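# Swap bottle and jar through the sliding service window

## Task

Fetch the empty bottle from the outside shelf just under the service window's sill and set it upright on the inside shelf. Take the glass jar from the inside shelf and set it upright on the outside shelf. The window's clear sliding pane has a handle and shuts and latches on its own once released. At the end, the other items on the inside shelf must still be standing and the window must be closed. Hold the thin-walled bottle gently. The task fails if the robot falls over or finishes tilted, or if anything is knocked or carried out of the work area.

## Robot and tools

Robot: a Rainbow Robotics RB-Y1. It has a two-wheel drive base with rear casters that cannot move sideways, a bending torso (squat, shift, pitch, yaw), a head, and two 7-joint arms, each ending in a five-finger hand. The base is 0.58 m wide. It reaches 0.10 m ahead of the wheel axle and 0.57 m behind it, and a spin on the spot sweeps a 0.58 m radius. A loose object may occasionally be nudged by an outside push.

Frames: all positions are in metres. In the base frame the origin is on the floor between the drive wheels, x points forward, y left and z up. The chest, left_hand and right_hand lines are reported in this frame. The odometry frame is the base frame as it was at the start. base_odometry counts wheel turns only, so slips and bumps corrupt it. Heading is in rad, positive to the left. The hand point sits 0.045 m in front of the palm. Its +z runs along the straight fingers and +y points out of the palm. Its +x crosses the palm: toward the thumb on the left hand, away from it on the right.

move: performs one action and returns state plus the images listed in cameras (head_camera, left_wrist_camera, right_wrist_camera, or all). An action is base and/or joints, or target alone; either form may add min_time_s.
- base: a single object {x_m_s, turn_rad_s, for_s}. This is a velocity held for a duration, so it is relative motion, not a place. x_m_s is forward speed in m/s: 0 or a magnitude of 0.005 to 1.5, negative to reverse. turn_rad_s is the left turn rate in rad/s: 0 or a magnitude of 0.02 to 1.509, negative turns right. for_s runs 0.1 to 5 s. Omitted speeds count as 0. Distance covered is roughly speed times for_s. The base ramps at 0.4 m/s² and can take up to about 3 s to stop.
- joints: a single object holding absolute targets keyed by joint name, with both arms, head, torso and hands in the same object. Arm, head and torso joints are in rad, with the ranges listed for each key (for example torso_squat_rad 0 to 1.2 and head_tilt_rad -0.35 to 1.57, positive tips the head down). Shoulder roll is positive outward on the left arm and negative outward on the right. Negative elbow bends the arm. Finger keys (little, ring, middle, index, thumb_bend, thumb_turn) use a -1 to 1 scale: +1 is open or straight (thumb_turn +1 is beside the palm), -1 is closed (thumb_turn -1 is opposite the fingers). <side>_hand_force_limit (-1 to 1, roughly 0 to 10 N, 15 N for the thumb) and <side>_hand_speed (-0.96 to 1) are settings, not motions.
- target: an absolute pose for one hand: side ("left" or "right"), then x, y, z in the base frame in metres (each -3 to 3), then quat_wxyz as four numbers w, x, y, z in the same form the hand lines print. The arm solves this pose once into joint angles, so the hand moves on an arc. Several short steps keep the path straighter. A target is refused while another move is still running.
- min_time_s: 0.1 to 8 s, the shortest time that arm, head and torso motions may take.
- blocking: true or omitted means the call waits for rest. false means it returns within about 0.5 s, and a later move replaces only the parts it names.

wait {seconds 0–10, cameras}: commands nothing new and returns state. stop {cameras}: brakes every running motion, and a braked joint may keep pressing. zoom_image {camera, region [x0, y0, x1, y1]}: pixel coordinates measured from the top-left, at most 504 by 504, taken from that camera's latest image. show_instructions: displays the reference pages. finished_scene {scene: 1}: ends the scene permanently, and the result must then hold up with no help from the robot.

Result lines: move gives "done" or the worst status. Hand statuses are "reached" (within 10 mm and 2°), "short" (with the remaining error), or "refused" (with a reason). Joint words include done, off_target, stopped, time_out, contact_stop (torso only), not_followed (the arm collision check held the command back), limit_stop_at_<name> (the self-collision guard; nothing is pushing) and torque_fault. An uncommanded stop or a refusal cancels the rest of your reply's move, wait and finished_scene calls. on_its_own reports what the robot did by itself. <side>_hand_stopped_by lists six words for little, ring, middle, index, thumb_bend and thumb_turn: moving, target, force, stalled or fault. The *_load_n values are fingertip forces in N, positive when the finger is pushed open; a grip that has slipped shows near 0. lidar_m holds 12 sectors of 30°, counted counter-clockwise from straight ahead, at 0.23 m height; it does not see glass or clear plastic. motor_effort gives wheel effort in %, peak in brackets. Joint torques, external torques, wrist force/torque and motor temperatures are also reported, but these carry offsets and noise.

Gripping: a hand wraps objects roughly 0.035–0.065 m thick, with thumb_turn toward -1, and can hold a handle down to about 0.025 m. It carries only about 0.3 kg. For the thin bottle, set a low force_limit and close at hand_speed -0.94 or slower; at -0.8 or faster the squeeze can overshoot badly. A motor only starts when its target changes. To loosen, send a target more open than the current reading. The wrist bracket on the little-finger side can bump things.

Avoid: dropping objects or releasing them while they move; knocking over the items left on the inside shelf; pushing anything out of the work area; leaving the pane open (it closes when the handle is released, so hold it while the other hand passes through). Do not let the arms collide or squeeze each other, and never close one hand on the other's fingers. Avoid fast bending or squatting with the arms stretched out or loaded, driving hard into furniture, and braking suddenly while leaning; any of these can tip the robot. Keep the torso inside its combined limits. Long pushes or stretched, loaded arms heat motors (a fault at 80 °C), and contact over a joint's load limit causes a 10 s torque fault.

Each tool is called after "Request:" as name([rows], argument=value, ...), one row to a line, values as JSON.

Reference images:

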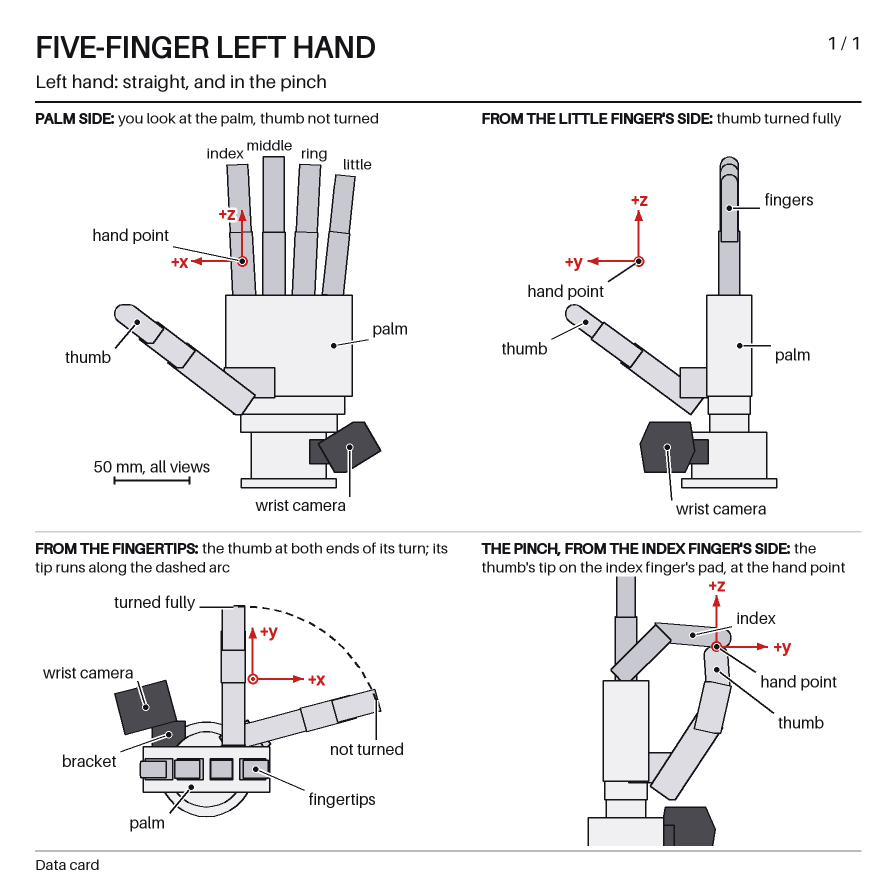

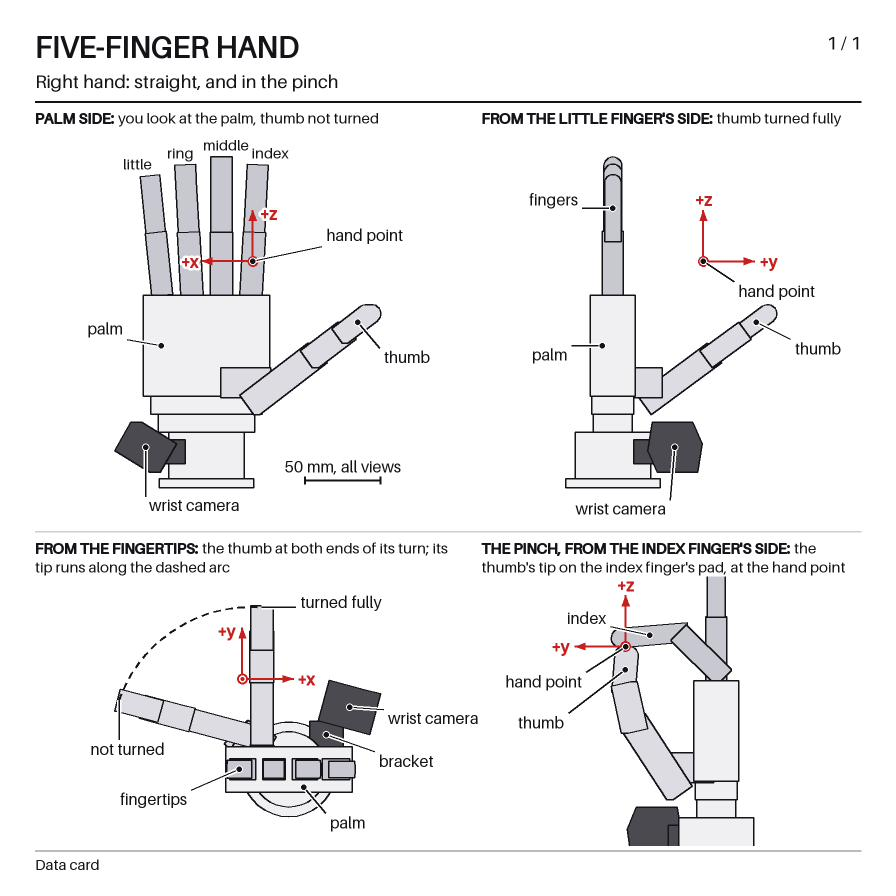

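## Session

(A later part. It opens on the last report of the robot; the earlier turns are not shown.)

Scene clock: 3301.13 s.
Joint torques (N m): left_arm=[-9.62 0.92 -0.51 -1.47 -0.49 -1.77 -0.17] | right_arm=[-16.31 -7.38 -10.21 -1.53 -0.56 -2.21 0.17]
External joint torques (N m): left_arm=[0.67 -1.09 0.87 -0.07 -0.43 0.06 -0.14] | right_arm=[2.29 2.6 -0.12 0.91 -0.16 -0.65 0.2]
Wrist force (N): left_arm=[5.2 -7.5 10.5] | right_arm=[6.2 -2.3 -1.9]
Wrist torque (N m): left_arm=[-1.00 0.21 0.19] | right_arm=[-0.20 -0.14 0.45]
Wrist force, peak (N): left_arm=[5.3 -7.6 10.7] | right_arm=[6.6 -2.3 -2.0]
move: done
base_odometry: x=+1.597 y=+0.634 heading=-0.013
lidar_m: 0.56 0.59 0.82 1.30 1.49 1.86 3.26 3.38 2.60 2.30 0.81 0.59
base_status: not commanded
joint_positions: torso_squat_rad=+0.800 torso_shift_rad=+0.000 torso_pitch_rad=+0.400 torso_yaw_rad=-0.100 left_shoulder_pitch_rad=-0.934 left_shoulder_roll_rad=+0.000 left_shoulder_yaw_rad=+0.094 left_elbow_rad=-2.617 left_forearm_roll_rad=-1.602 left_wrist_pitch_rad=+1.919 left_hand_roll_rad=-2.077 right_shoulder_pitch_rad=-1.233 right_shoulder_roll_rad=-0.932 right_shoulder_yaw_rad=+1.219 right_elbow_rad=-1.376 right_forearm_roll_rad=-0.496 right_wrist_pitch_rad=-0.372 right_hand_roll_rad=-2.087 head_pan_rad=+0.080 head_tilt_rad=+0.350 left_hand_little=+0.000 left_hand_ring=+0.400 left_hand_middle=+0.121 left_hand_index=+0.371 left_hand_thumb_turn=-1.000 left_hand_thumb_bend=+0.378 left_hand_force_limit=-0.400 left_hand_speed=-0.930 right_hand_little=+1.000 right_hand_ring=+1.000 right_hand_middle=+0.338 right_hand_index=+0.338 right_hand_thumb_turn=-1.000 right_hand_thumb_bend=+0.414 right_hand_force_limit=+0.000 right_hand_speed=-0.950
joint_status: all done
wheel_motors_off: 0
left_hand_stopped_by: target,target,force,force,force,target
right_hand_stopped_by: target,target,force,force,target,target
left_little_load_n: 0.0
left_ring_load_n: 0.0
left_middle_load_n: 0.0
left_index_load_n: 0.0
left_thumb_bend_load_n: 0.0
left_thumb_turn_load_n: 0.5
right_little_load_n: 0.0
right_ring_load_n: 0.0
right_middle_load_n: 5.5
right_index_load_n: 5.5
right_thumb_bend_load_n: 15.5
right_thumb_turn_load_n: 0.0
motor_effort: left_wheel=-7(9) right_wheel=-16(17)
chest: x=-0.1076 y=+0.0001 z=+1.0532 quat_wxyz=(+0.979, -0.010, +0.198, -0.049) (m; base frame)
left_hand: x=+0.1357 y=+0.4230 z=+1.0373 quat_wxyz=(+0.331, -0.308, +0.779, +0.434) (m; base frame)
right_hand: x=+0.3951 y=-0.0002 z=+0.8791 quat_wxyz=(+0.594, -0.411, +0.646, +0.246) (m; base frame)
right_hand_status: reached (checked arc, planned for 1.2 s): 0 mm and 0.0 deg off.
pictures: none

Request:
move(target={"side":"right","x":0.395,"y":0.0,"z":0.875,"quat_wxyz":[0.5939,-0.4115,0.6461,0.2460]}, min_time_s=1.2)

Request:
move(target={"side":"right","x":0.395,"y":0.0,"z":0.8725,"quat_wxyz":[0.5939,-0.4115,0.6461,0.2460]}, min_time_s=1.2)

Request:
move(target={"side":"right","x":0.395,"y":0.0,"z":0.870,"quat_wxyz":[0.5939,-0.4115,0.6461,0.2460]}, min_time_s=1.2, cameras=["head_camera"])

Request:
zoom_image(camera="head_camera", region=[370, 210, 630, 410])

Scene clock: 3308.43 s.
Joint torques (N m): left_arm=[-9.92 1.08 -0.75 -1.47 -0.4 -1.71 -0.15] | right_arm=[-15.43 -7.48 -9.16 -1.8 -0.28 -1.86 0.46]
External joint torques (N m): left_arm=[0.36 -0.94 0.63 -0.06 -0.33 0.12 -0.13] | right_arm=[3.18 2.48 0.86 0.66 0.13 -0.29 0.49]
Wrist force (N): left_arm=[5.2 -7.4 10.5] | right_arm=[3.9 -3.6 -2.6]
Wrist torque (N m): left_arm=[-0.99 0.23 0.17] | right_arm=[-0.11 -0.20 0.40]
Wrist force, peak (N): left_arm=[5.3 -7.7 10.7] | right_arm=[6.5 -2.5 -2.3]
move: done
base_odometry: x=+1.597 y=+0.634 heading=-0.013
lidar_m: 0.56 0.59 0.79 1.30 1.48 1.86 3.26 3.38 2.60 2.31 0.83 0.60
base_status: not commanded
joint_positions: torso_squat_rad=+0.800 torso_shift_rad=+0.000 torso_pitch_rad=+0.400 torso_yaw_rad=-0.100 left_shoulder_pitch_rad=-0.934 left_shoulder_roll_rad=+0.000 left_shoulder_yaw_rad=+0.094 left_elbow_rad=-2.617 left_forearm_roll_rad=-1.602 left_wrist_pitch_rad=+1.919 left_hand_roll_rad=-2.077 right_shoulder_pitch_rad=-1.229 right_shoulder_roll_rad=-0.923 right_shoulder_yaw_rad=+1.220 right_elbow_rad=-1.361 right_forearm_roll_rad=-0.493 right_wrist_pitch_rad=-0.381 right_hand_roll_rad=-2.084 head_pan_rad=+0.080 head_tilt_rad=+0.350 left_hand_little=+0.000 left_hand_ring=+0.400 left_hand_middle=+0.121 left_hand_index=+0.371 left_hand_thumb_turn=-1.000 left_hand_thumb_bend=+0.378 left_hand_force_limit=-0.400 left_hand_speed=-0.930 right_hand_little=+1.000 right_hand_ring=+1.000 right_hand_middle=+0.338 right_hand_index=+0.339 right_hand_thumb_turn=-1.000 right_hand_thumb_bend=+0.414 right_hand_force_limit=+0.000 right_hand_speed=-0.950
joint_status: all done
wheel_motors_off: 0
left_hand_stopped_by: target,target,force,force,force,target
right_hand_stopped_by: target,target,force,force,target,target
left_little_load_n: 0.5
left_ring_load_n: 0.0
left_middle_load_n: 0.0
left_index_load_n: 0.0
left_thumb_bend_load_n: 0.0
left_thumb_turn_load_n: 0.0
right_little_load_n: 0.0
right_ring_load_n: 0.0
right_middle_load_n: 5.5
right_index_load_n: 5.5
right_thumb_bend_load_n: 15.5
right_thumb_turn_load_n: 0.5
motor_effort: left_wheel=-7(10) right_wheel=-16(17)
chest: x=-0.1076 y=+0.0001 z=+1.0532 quat_wxyz=(+0.979, -0.010, +0.198, -0.049) (m; base frame)
left_hand: x=+0.1357 y=+0.4230 z=+1.0373 quat_wxyz=(+0.331, -0.308, +0.779, +0.434) (m; base frame)
right_hand: x=+0.3953 y=-0.0002 z=+0.8755 quat_wxyz=(+0.594, -0.411, +0.646, +0.246) (m; base frame)
right_hand_status: reached (checked arc, planned for 1.2 s): 1 mm and 0.1 deg off.
pictures: none

Scene clock: 3309.97 s.
Joint torques (N m): left_arm=[-9.51 1.28 -0.2 -1.56 -0.36 -1.82 -0.04] | right_arm=[-12.48 -6.76 -5.1 -0.75 0.63 -0.33 0.75]
External joint torques (N m): left_arm=[0.78 -0.74 1.19 -0.16 -0.3 0.01 -0.02] | right_arm=[6.16 3.17 4.88 1.72 1.04 1.24 0.78]
Wrist force (N): left_arm=[5.2 -7.4 10.8] | right_arm=[-3.6 -5.7 -5.2]
Wrist torque (N m): left_arm=[-1.00 0.24 0.18] | right_arm=[-0.11 -0.16 0.36]
Wrist force, peak (N): left_arm=[5.3 -7.6 10.7] | right_arm=[-3.8 -5.7 -5.4]
move: done
base_odometry: x=+1.597 y=+0.634 heading=-0.013
lidar_m: 0.57 0.60 0.82 1.31 1.49 1.86 3.25 3.37 2.59 2.30 0.81 0.60
base_status: not commanded
joint_positions: torso_squat_rad=+0.800 torso_shift_rad=+0.000 torso_pitch_rad=+0.400 torso_yaw_rad=-0.100 left_shoulder_pitch_rad=-0.934 left_shoulder_roll_rad=+0.000 left_shoulder_yaw_rad=+0.094 left_elbow_rad=-2.617 left_forearm_roll_rad=-1.602 left_wrist_pitch_rad=+1.919 left_hand_roll_rad=-2.077 right_shoulder_pitch_rad=-1.227 right_shoulder_roll_rad=-0.917 right_shoulder_yaw_rad=+1.220 right_elbow_rad=-1.352 right_forearm_roll_rad=-0.492 right_wrist_pitch_rad=-0.387 right_hand_roll_rad=-2.082 head_pan_rad=+0.080 head_tilt_rad=+0.350 left_hand_little=+0.000 left_hand_ring=+0.400 left_hand_middle=+0.121 left_hand_index=+0.371 left_hand_thumb_turn=-1.000 left_hand_thumb_bend=+0.378 left_hand_force_limit=-0.400 left_hand_speed=-0.930 right_hand_little=+1.000 right_hand_ring=+1.000 right_hand_middle=+0.338 right_hand_index=+0.339 right_hand_thumb_turn=-1.000 right_hand_thumb_bend=+0.414 right_hand_force_limit=+0.000 right_hand_speed=-0.950
joint_status: all done
wheel_motors_off: 0
left_hand_stopped_by: target,target,force,force,force,target
right_hand_stopped_by: target,target,force,force,target,target
left_little_load_n: 0.0
left_ring_load_n: 0.0
left_middle_load_n: 0.0
left_index_load_n: 0.0
left_thumb_bend_load_n: 0.0
left_thumb_turn_load_n: 0.0
right_little_load_n: 0.0
right_ring_load_n: 0.0
right_middle_load_n: 5.0
right_index_load_n: 6.5
right_thumb_bend_load_n: 15.0
right_thumb_turn_load_n: 4.0
motor_effort: left_wheel=-7(10) right_wheel=-15(17)
chest: x=-0.1076 y=+0.0001 z=+1.0532 quat_wxyz=(+0.979, -0.010, +0.198, -0.049) (m; base frame)
left_hand: x=+0.1356 y=+0.4230 z=+1.0373 quat_wxyz=(+0.331, -0.308, +0.779, +0.434) (m; base frame)
right_hand: x=+0.3955 y=+0.0000 z=+0.8739 quat_wxyz=(+0.595, -0.411, +0.645, +0.246) (m; base frame)
right_hand_status: reached (checked arc, planned for 1.2 s): 2 mm and 0.1 deg off.
pictures: none

Scene clock: 3311.50 s.
Joint torques (N m): left_arm=[-9.73 0.86 -0.27 -1.36 -0.38 -1.69 -0.19] | right_arm=[-8.42 -7.07 -2.57 0.65 1.6 1.42 1.21]
External joint torques (N m): left_arm=[0.55 -1.16 1.11 0.05 -0.31 0.14 -0.17] | right_arm=[10.23 2.84 7.37 3.12 2.02 2.99 1.24]
Wrist force (N): left_arm=[5.2 -7.5 10.7] | right_arm=[-10.6 -7.0 -7.0]
Wrist torque (N m): left_arm=[-1.03 0.23 0.20] | right_arm=[-0.15 -0.16 0.34]
Wrist force, peak (N): left_arm=[5.3 -7.7 10.5] | right_arm=[-10.8 -7.0 -7.5]
move: done
base_odometry: x=+1.597 y=+0.634 heading=-0.013
lidar_m: 0.56 0.59 0.82 1.30 1.48 1.86 3.24 3.39 2.60 2.30 0.82 0.59
base_status: not commanded
joint_positions: torso_squat_rad=+0.800 torso_shift_rad=+0.000 torso_pitch_rad=+0.400 torso_yaw_rad=-0.100 left_shoulder_pitch_rad=-0.934 left_shoulder_roll_rad=+0.000 left_shoulder_yaw_rad=+0.094 left_elbow_rad=-2.617 left_forearm_roll_rad=-1.602 left_wrist_pitch_rad=+1.919 left_hand_roll_rad=-2.077 right_shoulder_pitch_rad=-1.225 right_shoulder_roll_rad=-0.911 right_shoulder_yaw_rad=+1.220 right_elbow_rad=-1.343 right_forearm_roll_rad=-0.491 right_wrist_pitch_rad=-0.393 right_hand_roll_rad=-2.080 head_pan_rad=+0.080 head_tilt_rad=+0.350 left_hand_little=+0.000 left_hand_ring=+0.400 left_hand_middle=+0.121 left_hand_index=+0.371 left_hand_thumb_turn=-1.000 left_hand_thumb_bend=+0.378 left_hand_force_limit=-0.400 left_hand_speed=-0.930 right_hand_little=+1.000 right_hand_ring=+1.000 right_hand_middle=+0.338 right_hand_index=+0.339 right_hand_thumb_turn=-0.999 right_hand_thumb_bend=+0.414 right_hand_force_limit=+0.000 right_hand_speed=-0.950
joint_status: all done
wheel_motors_off: 0
left_hand_stopped_by: target,target,force,force,force,target
right_hand_stopped_by: target,target,force,force,target,target
left_little_load_n: 0.0
left_ring_load_n: 0.0
left_middle_load_n: 0.0
left_index_load_n: 0.0
left_thumb_bend_load_n: 0.0
left_thumb_turn_load_n: 0.5
right_little_load_n: 0.0
right_ring_load_n: 0.0
right_middle_load_n: 4.5
right_index_load_n: 7.0
right_thumb_bend_load_n: 14.5
right_thumb_turn_load_n: 7.0
motor_effort: left_wheel=-6(9) right_wheel=-15(17)
chest: x=-0.1077 y=+0.0001 z=+1.0532 quat_wxyz=(+0.979, -0.010, +0.198, -0.049) (m; base frame)
left_hand: x=+0.1356 y=+0.4230 z=+1.0374 quat_wxyz=(+0.331, -0.308, +0.779, +0.434) (m; base frame)
right_hand: x=+0.3957 y=+0.0002 z=+0.8725 quat_wxyz=(+0.595, -0.411, +0.645, +0.246) (m; base frame)
right_hand_status: reached (checked arc, planned for 1.2 s): 3 mm and 0.2 deg off.
pictures: head_camera

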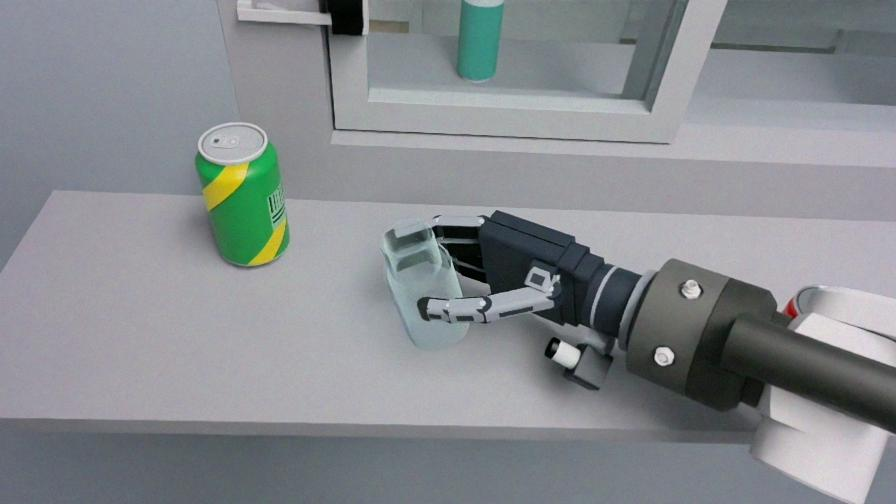

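Scaled by 1.938 from the camera's 896x504 image, which has a finer 1280x720 frame.

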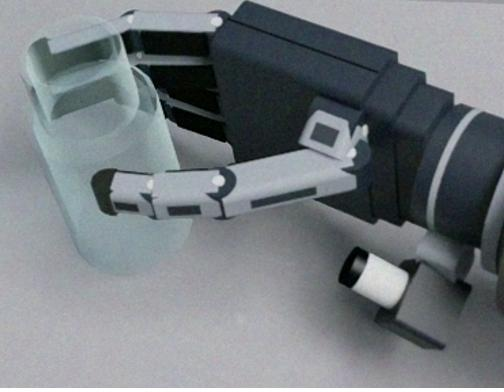

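Request:
move(target={"side":"right","x":0.395,"y":0.0,"z":0.8745,"quat_wxyz":[0.5939,-0.4115,0.6461,0.2460]}, min_time_s=1.2)

Request:
move(joints={"right_hand_speed": -0.93, "right_hand_index": 0.5, "right_hand_middle": 0.5}, cameras=["head_camera","right_wrist_camera"])

Scene clock: 3323.07 s.
Joint torques (N m): left_arm=[-9.99 1.2 -0.24 -1.34 -0.54 -1.82 -0.19] | right_arm=[-17.22 -11.11 -7.85 -1.88 -0.08 -0.59 0.23]
External joint torques (N m): left_arm=[0.3 -0.82 1.14 0.06 -0.48 0.01 -0.16] | right_arm=[1.41 -1.17 2.14 0.58 0.33 0.98 0.26]
Wrist force (N): left_arm=[5.3 -7.4 10.5] | right_arm=[1.5 -3.3 -3.0]
Wrist torque (N m): left_arm=[-1.00 0.22 0.19] | right_arm=[-0.09 -0.18 0.25]
Wrist force, peak (N): left_arm=[5.2 -7.7 10.7] | right_arm=[-11.1 -7.2 -7.2]
move: done
base_odometry: x=+1.597 y=+0.634 heading=-0.013
lidar_m: 0.56 0.59 0.81 1.31 1.48 1.85 3.26 3.39 2.60 2.29 0.82 0.59
base_status: not commanded
joint_positions: torso_squat_rad=+0.800 torso_shift_rad=+0.000 torso_pitch_rad=+0.400 torso_yaw_rad=-0.100 left_shoulder_pitch_rad=-0.934 left_shoulder_roll_rad=+0.000 left_shoulder_yaw_rad=+0.094 left_elbow_rad=-2.617 left_forearm_roll_rad=-1.602 left_wrist_pitch_rad=+1.919 left_hand_roll_rad=-2.077 right_shoulder_pitch_rad=-1.228 right_shoulder_roll_rad=-0.919 right_shoulder_yaw_rad=+1.221 right_elbow_rad=-1.357 right_forearm_roll_rad=-0.493 right_wrist_pitch_rad=-0.384 right_hand_roll_rad=-2.084 head_pan_rad=+0.080 head_tilt_rad=+0.350 left_hand_little=+0.000 left_hand_ring=+0.400 left_hand_middle=+0.121 left_hand_index=+0.371 left_hand_thumb_turn=-1.000 left_hand_thumb_bend=+0.378 left_hand_force_limit=-0.400 left_hand_speed=-0.930 right_hand_little=+1.000 right_hand_ring=+1.000 right_hand_middle=+0.338 right_hand_index=+0.339 right_hand_thumb_turn=-1.000 right_hand_thumb_bend=+0.414 right_hand_force_limit=+0.000 right_hand_speed=-0.950
joint_status: all done
wheel_motors_off: 0
left_hand_stopped_by: target,target,force,force,force,target
right_hand_stopped_by: target,target,force,force,target,target
left_little_load_n: 0.0
left_ring_load_n: 0.0
left_middle_load_n: 0.0
left_index_load_n: 0.0
left_thumb_bend_load_n: 0.0
left_thumb_turn_load_n: 0.0
right_little_load_n: 0.0
right_ring_load_n: 0.0
right_middle_load_n: 5.5
right_index_load_n: 6.0
right_thumb_bend_load_n: 15.5
right_thumb_turn_load_n: 2.0
motor_effort: left_wheel=-5(9) right_wheel=-16(16)
chest: x=-0.1076 y=+0.0001 z=+1.0532 quat_wxyz=(+0.979, -0.010, +0.198, -0.049) (m; base frame)
left_hand: x=+0.1356 y=+0.4230 z=+1.0373 quat_wxyz=(+0.331, -0.308, +0.779, +0.434) (m; base frame)
right_hand: x=+0.3951 y=+0.0002 z=+0.8749 quat_wxyz=(+0.594, -0.411, +0.646, +0.246) (m; base frame)
right_hand_status: reached (checked arc, planned for 1.2 s): 0 mm and 0.1 deg off.
pictures: none

Scene clock: 3324.37 s.
Joint torques (N m): left_arm=[-9.94 0.89 -0.44 -1.57 -0.42 -1.86 -0.12] | right_arm=[-17.08 -10.95 -8.99 -1.94 -0.39 -1.52 0.22]
External joint torques (N m): left_arm=[0.34 -1.13 0.94 -0.16 -0.35 -0.03 -0.09] | right_arm=[1.55 -0.99 1 0.38 0.02 0.01 0.25]
Wrist force (N): left_arm=[5.0 -7.6 10.5] | right_arm=[4.6 -2.2 -2.4]
Wrist torque (N m): left_arm=[-1.03 0.24 0.19] | right_arm=[-0.10 -0.09 0.29]
Wrist force, peak (N): left_arm=[5.3 -7.8 10.6] | right_arm=[4.9 -2.0 -3.1]
move: done
base_odometry: x=+1.597 y=+0.634 heading=-0.013
lidar_m: 0.57 0.59 0.80 1.31 1.48 1.86 3.26 3.37 2.60 2.29 0.83 0.59
base_status: not commanded
joint_positions: torso_squat_rad=+0.800 torso_shift_rad=+0.000 torso_pitch_rad=+0.400 torso_yaw_rad=-0.100 left_shoulder_pitch_rad=-0.934 left_shoulder_roll_rad=+0.000 left_shoulder_yaw_rad=+0.094 left_elbow_rad=-2.617 left_forearm_roll_rad=-1.602 left_wrist_pitch_rad=+1.919 left_hand_roll_rad=-2.077 right_shoulder_pitch_rad=-1.228 right_shoulder_roll_rad=-0.919 right_shoulder_yaw_rad=+1.221 right_elbow_rad=-1.357 right_forearm_roll_rad=-0.493 right_wrist_pitch_rad=-0.384 right_hand_roll_rad=-2.084 head_pan_rad=+0.080 head_tilt_rad=+0.350 left_hand_little=+0.000 left_hand_ring=+0.400 left_hand_middle=+0.121 left_hand_index=+0.371 left_hand_thumb_turn=-1.000 left_hand_thumb_bend=+0.378 left_hand_force_limit=-0.400 left_hand_speed=-0.930 right_hand_little=+1.000 right_hand_ring=+1.000 right_hand_middle=+0.500 right_hand_index=+0.500 right_hand_thumb_turn=-1.000 right_hand_thumb_bend=+0.410 right_hand_force_limit=+0.000 right_hand_speed=-0.930
joint_status: all done
wheel_motors_off: 0
left_hand_stopped_by: target,target,force,force,force,target
right_hand_stopped_by: target,target,target,target,target,target
left_little_load_n: 0.0
left_ring_load_n: 0.0
left_middle_load_n: 0.0
left_index_load_n: 0.0
left_thumb_bend_load_n: 0.0
left_thumb_turn_load_n: 0.0
right_little_load_n: 0.0
right_ring_load_n: 0.0
right_middle_load_n: 0.0
right_index_load_n: 0.0
right_thumb_bend_load_n: 0.0
right_thumb_turn_load_n: 0.0
motor_effort: left_wheel=-7(10) right_wheel=-15(16)
chest: x=-0.1076 y=+0.0001 z=+1.0532 quat_wxyz=(+0.979, -0.010, +0.198, -0.049) (m; base frame)
left_hand: x=+0.1356 y=+0.4230 z=+1.0373 quat_wxyz=(+0.331, -0.308, +0.779, +0.434) (m; base frame)
right_hand: x=+0.3950 y=+0.0002 z=+0.8745 quat_wxyz=(+0.594, -0.411, +0.646, +0.246) (m; base frame)
pictures: head_camera, right_wrist_camera

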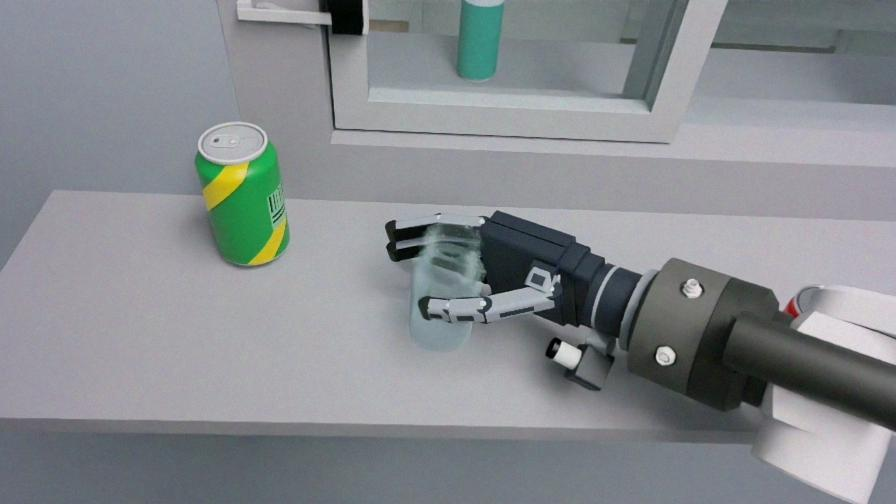

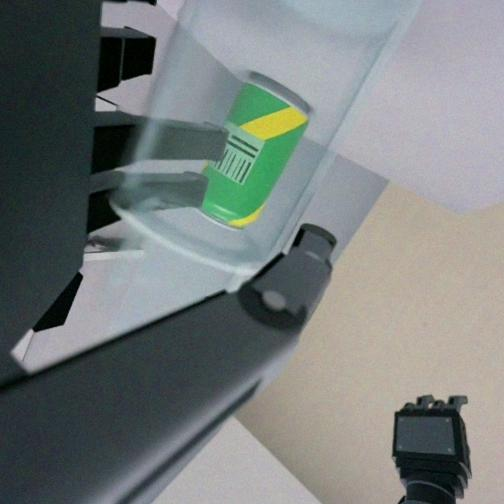

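Request:
wait(seconds=0.5, cameras=["head_camera"])

Request:
zoom_image(camera="head_camera", region=[370, 200, 570, 370])

Scene clock: 3328.77 s.
Joint torques (N m): left_arm=[-9.55 1.02 -0.43 -1.38 -0.41 -1.89 -0.12] | right_arm=[-17.48 -11.21 -9.39 -1.6 -0.29 -1.66 0.04]
External joint torques (N m): left_arm=[0.74 -1 0.95 0.03 -0.35 -0.06 -0.09] | right_arm=[1.14 -1.27 0.61 0.86 0.11 -0.09 0.07]
Wrist force (N): left_arm=[5.2 -7.7 10.6] | right_arm=[4.6 -2.5 -2.6]
Wrist torque (N m): left_arm=[-1.04 0.22 0.21] | right_arm=[-0.14 -0.09 0.26]
Wrist force, peak (N): left_arm=[5.2 -7.7 10.7] | right_arm=[4.8 -2.7 -2.5]
base_odometry: x=+1.597 y=+0.634 heading=-0.013
lidar_m: 0.56 0.59 0.81 1.30 1.49 1.86 3.26 3.39 2.60 2.31 0.83 0.60
base_status: not commanded
joint_positions: torso_squat_rad=+0.800 torso_shift_rad=+0.000 torso_pitch_rad=+0.400 torso_yaw_rad=-0.100 left_shoulder_pitch_rad=-0.934 left_shoulder_roll_rad=+0.000 left_shoulder_yaw_rad=+0.094 left_elbow_rad=-2.617 left_forearm_roll_rad=-1.602 left_wrist_pitch_rad=+1.919 left_hand_roll_rad=-2.077 right_shoulder_pitch_rad=-1.228 right_shoulder_roll_rad=-0.920 right_shoulder_yaw_rad=+1.221 right_elbow_rad=-1.357 right_forearm_roll_rad=-0.493 right_wrist_pitch_rad=-0.384 right_hand_roll_rad=-2.084 head_pan_rad=+0.080 head_tilt_rad=+0.350 left_hand_little=+0.000 left_hand_ring=+0.400 left_hand_middle=+0.121 left_hand_index=+0.371 left_hand_thumb_turn=-1.000 left_hand_thumb_bend=+0.378 left_hand_force_limit=-0.400 left_hand_speed=-0.930 right_hand_little=+1.000 right_hand_ring=+1.000 right_hand_middle=+0.500 right_hand_index=+0.500 right_hand_thumb_turn=-1.000 right_hand_thumb_bend=+0.410 right_hand_force_limit=+0.000 right_hand_speed=-0.930
joint_status: all done
wheel_motors_off: 0
left_hand_stopped_by: target,target,force,force,force,target
right_hand_stopped_by: target,target,target,target,target,target
left_little_load_n: 0.0
left_ring_load_n: 0.0
left_middle_load_n: 0.0
left_index_load_n: 0.0
left_thumb_bend_load_n: 0.0
left_thumb_turn_load_n: 0.0
right_little_load_n: 0.0
right_ring_load_n: 0.0
right_middle_load_n: 0.0
right_index_load_n: 0.0
right_thumb_bend_load_n: 0.0
right_thumb_turn_load_n: 0.0
motor_effort: left_wheel=-6(10) right_wheel=-13(16)
chest: x=-0.1076 y=+0.0001 z=+1.0532 quat_wxyz=(+0.979, -0.010, +0.198, -0.049) (m; base frame)
left_hand: x=+0.1356 y=+0.4230 z=+1.0373 quat_wxyz=(+0.331, -0.308, +0.779, +0.434) (m; base frame)
right_hand: x=+0.3950 y=+0.0002 z=+0.8745 quat_wxyz=(+0.594, -0.411, +0.646, +0.246) (m; base frame)
wait: 0.50 s; at rest from the start
pictures: head_camera

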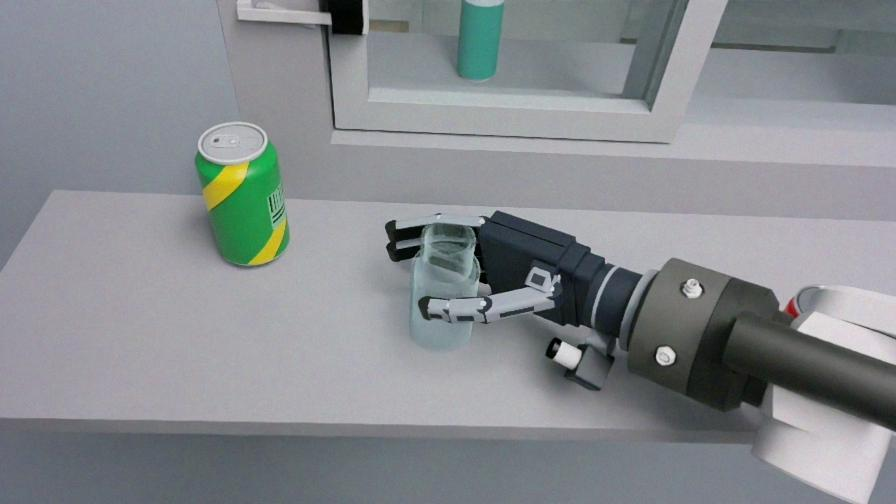

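Scaled by 2.520 from the camera's 896x504 image, which has a finer 1280x720 frame.

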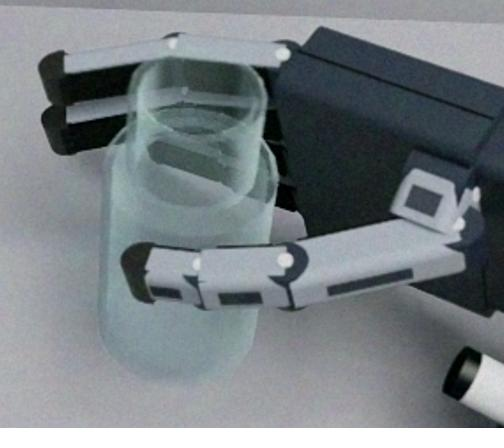

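Request:
move(joints={"right_hand_speed": -0.7, "right_hand_index": 1.0, "right_hand_middle": 1.0, "right_hand_thumb_bend": 1.0}, cameras=["head_camera","right_wrist_camera"])

Scene clock: 3335.23 s.
Joint torques (N m): left_arm=[-9.65 1.4 -0.62 -1.43 -0.36 -1.84 -0.09] | right_arm=[-16.97 -10.83 -9.32 -1.95 -0.29 -1.47 0.09]
External joint torques (N m): left_arm=[0.64 -0.61 0.76 -0.03 -0.3 0 -0.07] | right_arm=[1.66 -0.89 0.68 0.51 0.11 0.1 0.12]
Wrist force (N): left_arm=[5.1 -7.5 10.5] | right_arm=[4.7 -2.3 -2.3]
Wrist torque (N m): left_arm=[-1.01 0.23 0.20] | right_arm=[-0.12 -0.13 0.31]
Wrist force, peak (N): left_arm=[5.2 -7.9 10.6] | right_arm=[5.0 -2.7 -2.2]
move: done
base_odometry: x=+1.597 y=+0.634 heading=-0.013
lidar_m: 0.56 0.59 0.80 1.32 1.48 1.86 3.26 3.37 2.60 2.30 0.83 0.60
base_status: not commanded
joint_positions: torso_squat_rad=+0.800 torso_shift_rad=+0.000 torso_pitch_rad=+0.400 torso_yaw_rad=-0.100 left_shoulder_pitch_rad=-0.934 left_shoulder_roll_rad=+0.000 left_shoulder_yaw_rad=+0.094 left_elbow_rad=-2.617 left_forearm_roll_rad=-1.602 left_wrist_pitch_rad=+1.919 left_hand_roll_rad=-2.077 right_shoulder_pitch_rad=-1.228 right_shoulder_roll_rad=-0.920 right_shoulder_yaw_rad=+1.221 right_elbow_rad=-1.357 right_forearm_roll_rad=-0.493 right_wrist_pitch_rad=-0.384 right_hand_roll_rad=-2.084 head_pan_rad=+0.080 head_tilt_rad=+0.350 left_hand_little=+0.000 left_hand_ring=+0.400 left_hand_middle=+0.121 left_hand_index=+0.371 left_hand_thumb_turn=-1.000 left_hand_thumb_bend=+0.378 left_hand_force_limit=-0.400 left_hand_speed=-0.930 right_hand_little=+1.000 right_hand_ring=+1.000 right_hand_middle=+1.000 right_hand_index=+1.000 right_hand_thumb_turn=-1.000 right_hand_thumb_bend=+1.000 right_hand_force_limit=+0.000 right_hand_speed=-0.700
joint_status: all done
wheel_motors_off: 0
left_hand_stopped_by: target,target,force,force,force,target
right_hand_stopped_by: target,target,target,target,target,target
left_little_load_n: 0.0
left_ring_load_n: 0.0
left_middle_load_n: 0.0
left_index_load_n: 0.0
left_thumb_bend_load_n: 0.0
left_thumb_turn_load_n: 0.0
right_little_load_n: 0.0
right_ring_load_n: 0.0
right_middle_load_n: 0.0
right_index_load_n: 0.0
right_thumb_bend_load_n: 0.0
right_thumb_turn_load_n: 0.0
motor_effort: left_wheel=-6(10) right_wheel=-14(16)
chest: x=-0.1076 y=+0.0001 z=+1.0532 quat_wxyz=(+0.979, -0.010, +0.198, -0.049) (m; base frame)
left_hand: x=+0.1356 y=+0.4230 z=+1.0373 quat_wxyz=(+0.331, -0.308, +0.779, +0.434) (m; base frame)
right_hand: x=+0.3950 y=+0.0002 z=+0.8745 quat_wxyz=(+0.594, -0.411, +0.646, +0.246) (m; base frame)
pictures: head_camera, right_wrist_camera

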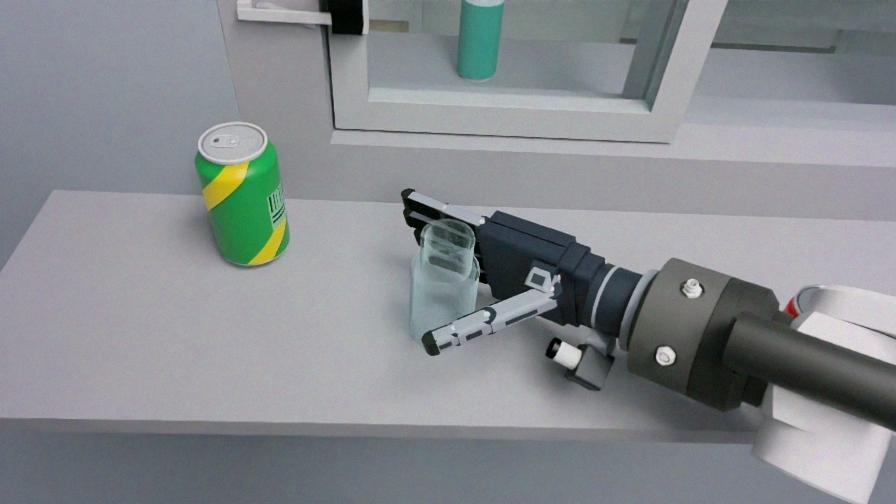

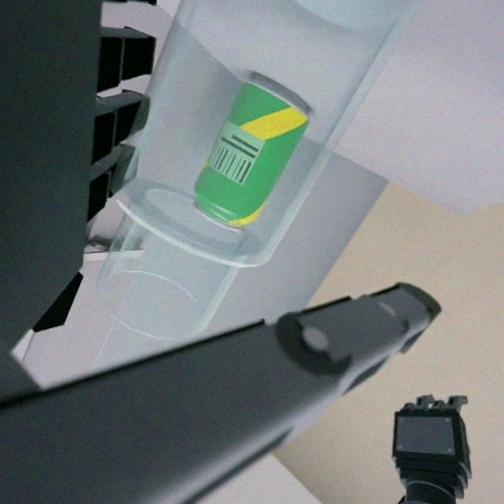

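Request:
move(target={"side":"right","x":0.401,"y":-0.008,"z":0.8755,"quat_wxyz":[0.5939,-0.4115,0.6461,0.2460]}, min_time_s=1.5)

Request:
move(target={"side":"right","x":0.373,"y":-0.048,"z":0.884,"quat_wxyz":[0.5939,-0.4115,0.6461,0.2460]}, min_time_s=2.5, cameras=["head_camera","right_wrist_camera"])

Scene clock: 3342.27 s.
Joint torques (N m): left_arm=[-9.87 1.16 -0.12 -1.46 -0.5 -1.74 -0.03] | right_arm=[-19.16 -11.72 -9.74 -1.3 -0.3 -1.78 -0.21]
External joint torques (N m): left_arm=[0.42 -0.86 1.26 -0.06 -0.44 0.09 0] | right_arm=[-0.32 -1.54 0.2 0.85 0.16 -0.25 -0.18]
Wrist force (N): left_arm=[5.2 -7.6 10.5] | right_arm=[4.7 -2.4 -2.2]
Wrist torque (N m): left_arm=[-1.03 0.23 0.20] | right_arm=[-0.14 -0.13 0.27]
Wrist force, peak (N): left_arm=[5.3 -7.5 10.7] | right_arm=[5.2 -2.6 -2.5]
move: done
base_odometry: x=+1.597 y=+0.634 heading=-0.013
lidar_m: 0.55 0.58 0.82 1.31 1.49 1.86 3.25 3.38 2.60 2.30 0.82 0.60
base_status: not commanded
joint_positions: torso_squat_rad=+0.800 torso_shift_rad=+0.000 torso_pitch_rad=+0.400 torso_yaw_rad=-0.100 left_shoulder_pitch_rad=-0.934 left_shoulder_roll_rad=+0.000 left_shoulder_yaw_rad=+0.094 left_elbow_rad=-2.617 left_forearm_roll_rad=-1.602 left_wrist_pitch_rad=+1.919 left_hand_roll_rad=-2.077 right_shoulder_pitch_rad=-1.247 right_shoulder_roll_rad=-0.926 right_shoulder_yaw_rad=+1.241 right_elbow_rad=-1.324 right_forearm_roll_rad=-0.488 right_wrist_pitch_rad=-0.414 right_hand_roll_rad=-2.109 head_pan_rad=+0.080 head_tilt_rad=+0.350 left_hand_little=+0.000 left_hand_ring=+0.400 left_hand_middle=+0.121 left_hand_index=+0.371 left_hand_thumb_turn=-1.000 left_hand_thumb_bend=+0.378 left_hand_force_limit=-0.400 left_hand_speed=-0.930 right_hand_little=+1.000 right_hand_ring=+1.000 right_hand_middle=+1.000 right_hand_index=+1.000 right_hand_thumb_turn=-1.000 right_hand_thumb_bend=+1.000 right_hand_force_limit=+0.000 right_hand_speed=-0.700
joint_status: all done
wheel_motors_off: 0
left_hand_stopped_by: target,target,force,force,force,target
right_hand_stopped_by: target,target,target,target,target,target
left_little_load_n: 0.0
left_ring_load_n: 0.0
left_middle_load_n: 0.0
left_index_load_n: 0.5
left_thumb_bend_load_n: 0.0
left_thumb_turn_load_n: 0.0
right_little_load_n: 0.0
right_ring_load_n: 0.0
right_middle_load_n: 0.0
right_index_load_n: 0.0
right_thumb_bend_load_n: 0.0
right_thumb_turn_load_n: -0.5
motor_effort: left_wheel=-5(9) right_wheel=-14(17)
chest: x=-0.1076 y=+0.0001 z=+1.0532 quat_wxyz=(+0.979, -0.010, +0.198, -0.049) (m; base frame)
left_hand: x=+0.1356 y=+0.4230 z=+1.0373 quat_wxyz=(+0.331, -0.308, +0.779, +0.434) (m; base frame)
right_hand: x=+0.4008 y=-0.0079 z=+0.8756 quat_wxyz=(+0.594, -0.411, +0.646, +0.245) (m; base frame)
right_hand_status: reached (checked arc, planned for 1.5 s): 0 mm and 0.1 deg off.
pictures: none

Scene clock: 3345.10 s.
Joint torques (N m): left_arm=[-9.52 1.2 -0.47 -1.49 -0.35 -1.9 -0.18] | right_arm=[-14.5 -13.56 -11.91 -1.94 -0.73 -1.95 0.19]
External joint torques (N m): left_arm=[0.76 -0.82 0.91 -0.09 -0.29 -0.07 -0.15] | right_arm=[2.55 -2.13 -1.79 0.13 -0.25 -0.38 0.22]
Wrist force (N): left_arm=[5.2 -7.6 10.5] | right_arm=[4.5 -2.4 -2.4]
Wrist torque (N m): left_arm=[-1.02 0.23 0.20] | right_arm=[-0.16 -0.10 0.43]
Wrist force, peak (N): left_arm=[5.4 -7.7 10.6] | right_arm=[5.1 -2.7 -2.3]
move: done
base_odometry: x=+1.597 y=+0.634 heading=-0.013
lidar_m: 0.56 0.58 0.80 1.31 1.48 1.87 3.26 3.39 2.58 2.32 0.83 0.59
base_status: not commanded
joint_positions: torso_squat_rad=+0.800 torso_shift_rad=+0.000 torso_pitch_rad=+0.400 torso_yaw_rad=-0.100 left_shoulder_pitch_rad=-0.934 left_shoulder_roll_rad=+0.000 left_shoulder_yaw_rad=+0.094 left_elbow_rad=-2.617 left_forearm_roll_rad=-1.602 left_wrist_pitch_rad=+1.919 left_hand_roll_rad=-2.077 right_shoulder_pitch_rad=-1.169 right_shoulder_roll_rad=-1.077 right_shoulder_yaw_rad=+1.219 right_elbow_rad=-1.464 right_forearm_roll_rad=-0.505 right_wrist_pitch_rad=-0.449 right_hand_roll_rad=-2.086 head_pan_rad=+0.080 head_tilt_rad=+0.350 left_hand_little=+0.000 left_hand_ring=+0.400 left_hand_middle=+0.121 left_hand_index=+0.371 left_hand_thumb_turn=-1.000 left_hand_thumb_bend=+0.378 left_hand_force_limit=-0.400 left_hand_speed=-0.930 right_hand_little=+1.000 right_hand_ring=+1.000 right_hand_middle=+1.000 right_hand_index=+1.000 right_hand_thumb_turn=-1.000 right_hand_thumb_bend=+1.000 right_hand_force_limit=+0.000 right_hand_speed=-0.700
joint_status: all done
wheel_motors_off: 0
left_hand_stopped_by: target,target,force,force,force,target
right_hand_stopped_by: target,target,target,target,target,target
left_little_load_n: 0.0
left_ring_load_n: 0.0
left_middle_load_n: 0.0
left_index_load_n: 0.0
left_thumb_bend_load_n: 0.0
left_thumb_turn_load_n: 0.5
right_little_load_n: 0.0
right_ring_load_n: 0.0
right_middle_load_n: 0.0
right_index_load_n: 0.0
right_thumb_bend_load_n: 0.0
right_thumb_turn_load_n: 0.0
motor_effort: left_wheel=-7(10) right_wheel=-13(17)
chest: x=-0.1076 y=+0.0001 z=+1.0532 quat_wxyz=(+0.979, -0.010, +0.198, -0.049) (m; base frame)
left_hand: x=+0.1356 y=+0.4230 z=+1.0373 quat_wxyz=(+0.331, -0.308, +0.779, +0.434) (m; base frame)
right_hand: x=+0.3730 y=-0.0476 z=+0.8839 quat_wxyz=(+0.594, -0.412, +0.646, +0.246) (m; base frame)
right_hand_status: reached (checked arc, planned for 2.5 s): 0 mm and 0.1 deg off.
pictures: head_camera, right_wrist_camera

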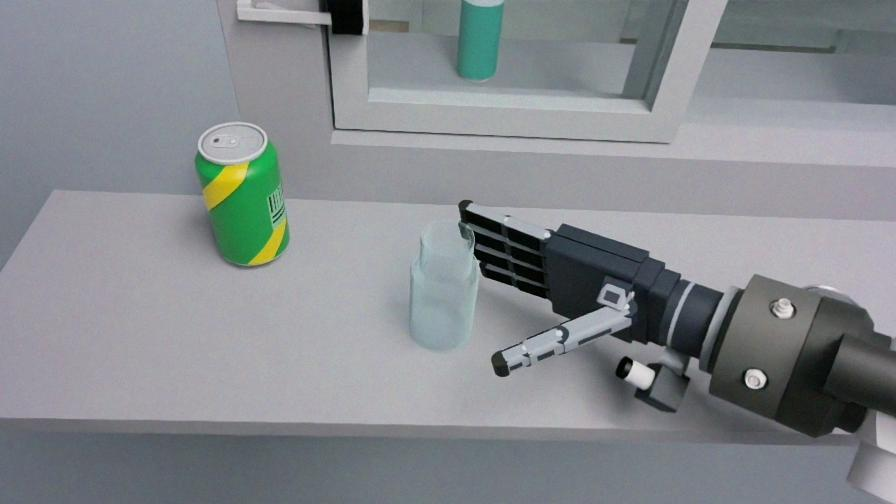

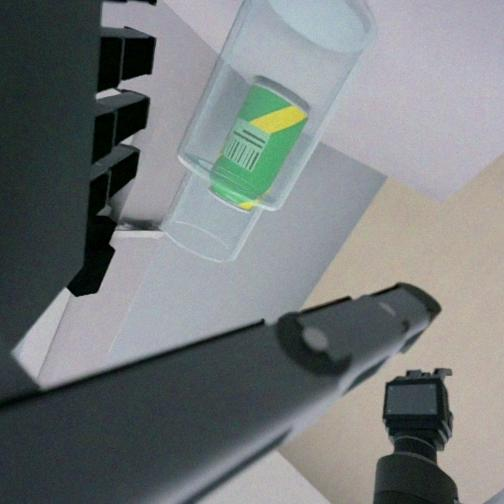

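Request:
move(target={"side":"right","x":0.345,"y":-0.09,"z":0.93,"quat_wxyz":[0.5939,-0.4115,0.6461,0.2460]}, min_time_s=2.5)

Request:
move(joints={"right_hand_roll_rad": 0.0}, min_time_s=3)

Request:
move(target={"side":"right","x":0.22,"y":-0.26,"z":1.05,"quat_wxyz":[0.491,-0.508,-0.495,-0.505]}, min_time_s=4, cameras=["head_camera"])

Scene clock: 3352.40 s.
Joint torques (N m): left_arm=[-9.26 1.24 -0.53 -1.26 -0.51 -1.86 -0.15] | right_arm=[-12.28 -14.06 -12.21 -1.4 -0.79 -1.86 -0.46]
External joint torques (N m): left_arm=[1.03 -0.78 0.85 0.15 -0.44 -0.03 -0.12] | right_arm=[2.75 -1.26 -1.78 0.02 -0.25 -0.34 -0.43]
Wrist force (N): left_arm=[5.2 -7.5 10.3] | right_arm=[4.9 -2.5 -2.3]
Wrist torque (N m): left_arm=[-0.99 0.22 0.18] | right_arm=[-0.16 -0.15 0.27]
Wrist force, peak (N): left_arm=[5.2 -7.6 10.8] | right_arm=[5.1 -2.7 -2.6]
move: done
base_odometry: x=+1.597 y=+0.634 heading=-0.013
lidar_m: 0.56 0.57 0.81 1.31 1.48 1.86 3.26 3.38 2.60 2.31 0.80 0.60
base_status: not commanded
joint_positions: torso_squat_rad=+0.800 torso_shift_rad=+0.000 torso_pitch_rad=+0.400 torso_yaw_rad=-0.100 left_shoulder_pitch_rad=-0.934 left_shoulder_roll_rad=+0.000 left_shoulder_yaw_rad=+0.094 left_elbow_rad=-2.617 left_forearm_roll_rad=-1.602 left_wrist_pitch_rad=+1.919 left_hand_roll_rad=-2.077 right_shoulder_pitch_rad=-1.136 right_shoulder_roll_rad=-1.312 right_shoulder_yaw_rad=+1.189 right_elbow_rad=-1.667 right_forearm_roll_rad=-0.532 right_wrist_pitch_rad=-0.469 right_hand_roll_rad=-2.125 head_pan_rad=+0.080 head_tilt_rad=+0.350 left_hand_little=+0.000 left_hand_ring=+0.400 left_hand_middle=+0.121 left_hand_index=+0.371 left_hand_thumb_turn=-1.000 left_hand_thumb_bend=+0.378 left_hand_force_limit=-0.400 left_hand_speed=-0.930 right_hand_little=+1.000 right_hand_ring=+1.000 right_hand_middle=+1.000 right_hand_index=+1.000 right_hand_thumb_turn=-1.000 right_hand_thumb_bend=+1.000 right_hand_force_limit=+0.000 right_hand_speed=-0.700
joint_status: all done
wheel_motors_off: 0
left_hand_stopped_by: target,target,force,force,force,target
right_hand_stopped_by: target,target,target,target,target,target
left_little_load_n: 0.0
left_ring_load_n: 0.0
left_middle_load_n: 0.0
left_index_load_n: 0.0
left_thumb_bend_load_n: 0.0
left_thumb_turn_load_n: 0.5
right_little_load_n: 0.0
right_ring_load_n: 0.0
right_middle_load_n: 0.0
right_index_load_n: 0.0
right_thumb_bend_load_n: 0.0
right_thumb_turn_load_n: 0.0
motor_effort: left_wheel=-6(10) right_wheel=-15(16)
chest: x=-0.1076 y=+0.0001 z=+1.0532 quat_wxyz=(+0.979, -0.010, +0.198, -0.049) (m; base frame)
left_hand: x=+0.1356 y=+0.4230 z=+1.0373 quat_wxyz=(+0.331, -0.308, +0.779, +0.434) (m; base frame)
right_hand: x=+0.3450 y=-0.0891 z=+0.9297 quat_wxyz=(+0.593, -0.413, +0.645, +0.247) (m; base frame)
right_hand_status: reached (checked arc, planned for 2.5 s): 1 mm and 0.2 deg off.
pictures: none

Scene clock: 3355.70 s.
Joint torques (N m): left_arm=[-9.83 0.86 -0.52 -1.37 -0.36 -1.91 -0.2] | right_arm=[-12.62 -14.29 -12.6 -1.48 -0.73 -1.88 0.12]
External joint torques (N m): left_arm=[0.45 -1.16 0.86 0.03 -0.29 -0.08 -0.17] | right_arm=[2.45 -1.46 -2.15 -0.09 -0.23 -0.37 0.1]
Wrist force (N): left_arm=[5.2 -7.7 10.4] | right_arm=[-4.0 0.8 -2.3]
Wrist torque (N m): left_arm=[-1.04 0.21 0.21] | right_arm=[0.09 0.41 0.07]
Wrist force, peak (N): left_arm=[5.3 -7.6 10.7] | right_arm=[5.0 -2.5 -2.5]
move: done
base_odometry: x=+1.597 y=+0.634 heading=-0.013
lidar_m: 0.56 0.59 0.81 1.30 1.49 1.85 3.26 3.39 2.60 2.31 0.83 0.60
base_status: not commanded
joint_positions: torso_squat_rad=+0.800 torso_shift_rad=+0.000 torso_pitch_rad=+0.400 torso_yaw_rad=-0.100 left_shoulder_pitch_rad=-0.934 left_shoulder_roll_rad=+0.000 left_shoulder_yaw_rad=+0.094 left_elbow_rad=-2.617 left_forearm_roll_rad=-1.602 left_wrist_pitch_rad=+1.919 left_hand_roll_rad=-2.077 right_shoulder_pitch_rad=-1.136 right_shoulder_roll_rad=-1.312 right_shoulder_yaw_rad=+1.189 right_elbow_rad=-1.667 right_forearm_roll_rad=-0.532 right_wrist_pitch_rad=-0.469 right_hand_roll_rad=+0.000 head_pan_rad=+0.080 head_tilt_rad=+0.350 left_hand_little=+0.000 left_hand_ring=+0.400 left_hand_middle=+0.121 left_hand_index=+0.371 left_hand_thumb_turn=-1.000 left_hand_thumb_bend=+0.378 left_hand_force_limit=-0.400 left_hand_speed=-0.930 right_hand_little=+1.000 right_hand_ring=+1.000 right_hand_middle=+1.000 right_hand_index=+1.000 right_hand_thumb_turn=-1.000 right_hand_thumb_bend=+1.000 right_hand_force_limit=+0.000 right_hand_speed=-0.700
joint_status: all done
wheel_motors_off: 0
left_hand_stopped_by: target,target,force,force,force,target
right_hand_stopped_by: target,target,target,target,target,target
left_little_load_n: 0.0
left_ring_load_n: 0.0
left_middle_load_n: 0.0
left_index_load_n: -0.5
left_thumb_bend_load_n: 0.0
left_thumb_turn_load_n: 0.0
right_little_load_n: 0.0
right_ring_load_n: 0.0
right_middle_load_n: 0.0
right_index_load_n: 0.0
right_thumb_bend_load_n: 0.0
right_thumb_turn_load_n: 0.0
motor_effort: left_wheel=-8(10) right_wheel=-16(17)
chest: x=-0.1076 y=+0.0001 z=+1.0532 quat_wxyz=(+0.979, -0.010, +0.198, -0.049) (m; base frame)
left_hand: x=+0.1356 y=+0.4230 z=+1.0373 quat_wxyz=(+0.331, -0.308, +0.779, +0.434) (m; base frame)
right_hand: x=+0.4036 y=-0.1479 z=+0.8456 quat_wxyz=(+0.505, -0.765, -0.046, -0.398) (m; base frame)
pictures: none

Scene clock: 3360.03 s.
Joint torques (N m): left_arm=[-9.84 1.1 -0.72 -1.36 -0.46 -1.86 -0.12] | right_arm=[-8.3 -5.39 -7.83 1.59 -1.56 -1.34 0.27]
External joint torques (N m): left_arm=[0.45 -0.92 0.66 0.05 -0.39 -0.03 -0.09] | right_arm=[-1.3 -1.7 0.35 -0.38 0.17 -0.23 0.24]
Wrist force (N): left_arm=[5.2 -7.4 10.4] | right_arm=[-6.4 -3.6 -3.9]
Wrist torque (N m): left_arm=[-1.00 0.23 0.19] | right_arm=[-0.14 0.62 -0.18]
Wrist force, peak (N): left_arm=[5.4 -7.6 10.7] | right_arm=[-6.8 -3.5 -4.0]
move: short
base_odometry: x=+1.597 y=+0.634 heading=-0.013
lidar_m: 0.56 0.60 0.81 1.30 1.49 1.84 3.26 3.38 2.59 2.31 0.83 0.59
base_status: not commanded
joint_positions: torso_squat_rad=+0.800 torso_shift_rad=+0.000 torso_pitch_rad=+0.400 torso_yaw_rad=-0.100 left_shoulder_pitch_rad=-0.934 left_shoulder_roll_rad=+0.000 left_shoulder_yaw_rad=+0.094 left_elbow_rad=-2.617 left_forearm_roll_rad=-1.602 left_wrist_pitch_rad=+1.919 left_hand_roll_rad=-2.077 right_shoulder_pitch_rad=-1.939 right_shoulder_roll_rad=-1.987 right_shoulder_yaw_rad=+2.094 right_elbow_rad=-1.714 right_forearm_roll_rad=-0.305 right_wrist_pitch_rad=-1.570 right_hand_roll_rad=+0.571 head_pan_rad=+0.080 head_tilt_rad=+0.350 left_hand_little=+0.000 left_hand_ring=+0.400 left_hand_middle=+0.121 left_hand_index=+0.371 left_hand_thumb_turn=-1.000 left_hand_thumb_bend=+0.378 left_hand_force_limit=-0.400 left_hand_speed=-0.930 right_hand_little=+1.000 right_hand_ring=+1.000 right_hand_middle=+1.000 right_hand_index=+1.000 right_hand_thumb_turn=-1.000 right_hand_thumb_bend=+1.000 right_hand_force_limit=+0.000 right_hand_speed=-0.700
joint_status: all done
wheel_motors_off: 0
left_hand_stopped_by: target,target,force,force,force,target
right_hand_stopped_by: target,target,target,target,target,target
left_little_load_n: 0.0
left_ring_load_n: 0.0
left_middle_load_n: 0.0
left_index_load_n: 0.0
left_thumb_bend_load_n: -0.5
left_thumb_turn_load_n: 0.0
right_little_load_n: 0.0
right_ring_load_n: 0.0
right_middle_load_n: 0.0
right_index_load_n: 0.0
right_thumb_bend_load_n: 0.0
right_thumb_turn_load_n: 0.5
motor_effort: left_wheel=-7(9) right_wheel=-16(17)
chest: x=-0.1076 y=+0.0001 z=+1.0532 quat_wxyz=(+0.979, -0.010, +0.198, -0.049) (m; base frame)
left_hand: x=+0.1356 y=+0.4230 z=+1.0373 quat_wxyz=(+0.331, -0.308, +0.779, +0.434) (m; base frame)
right_hand: x=+0.2200 y=-0.2595 z=+1.0499 quat_wxyz=(+0.476, -0.523, -0.491, -0.509) (m; base frame)
right_hand_status: short (checked arc, as near as the solve gets, planned for 4.0 s): 1 mm and 2.6 deg off. The place is met; only the turn is off.
pictures: head_camera

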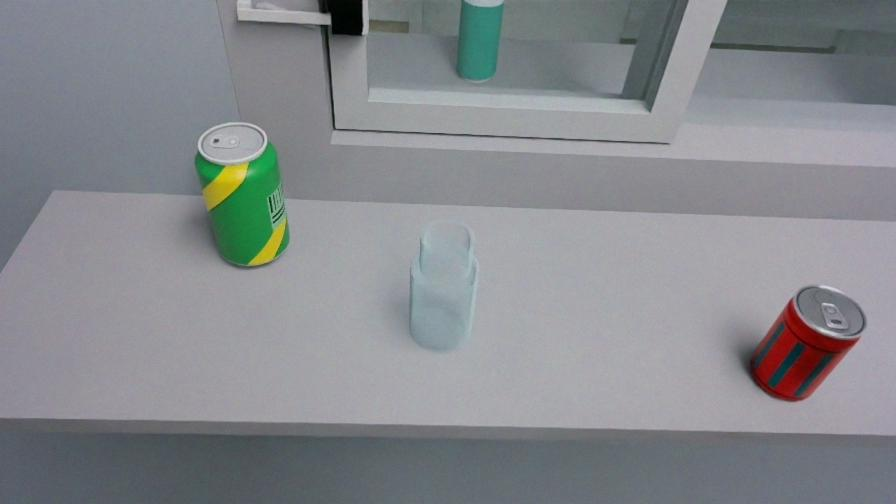

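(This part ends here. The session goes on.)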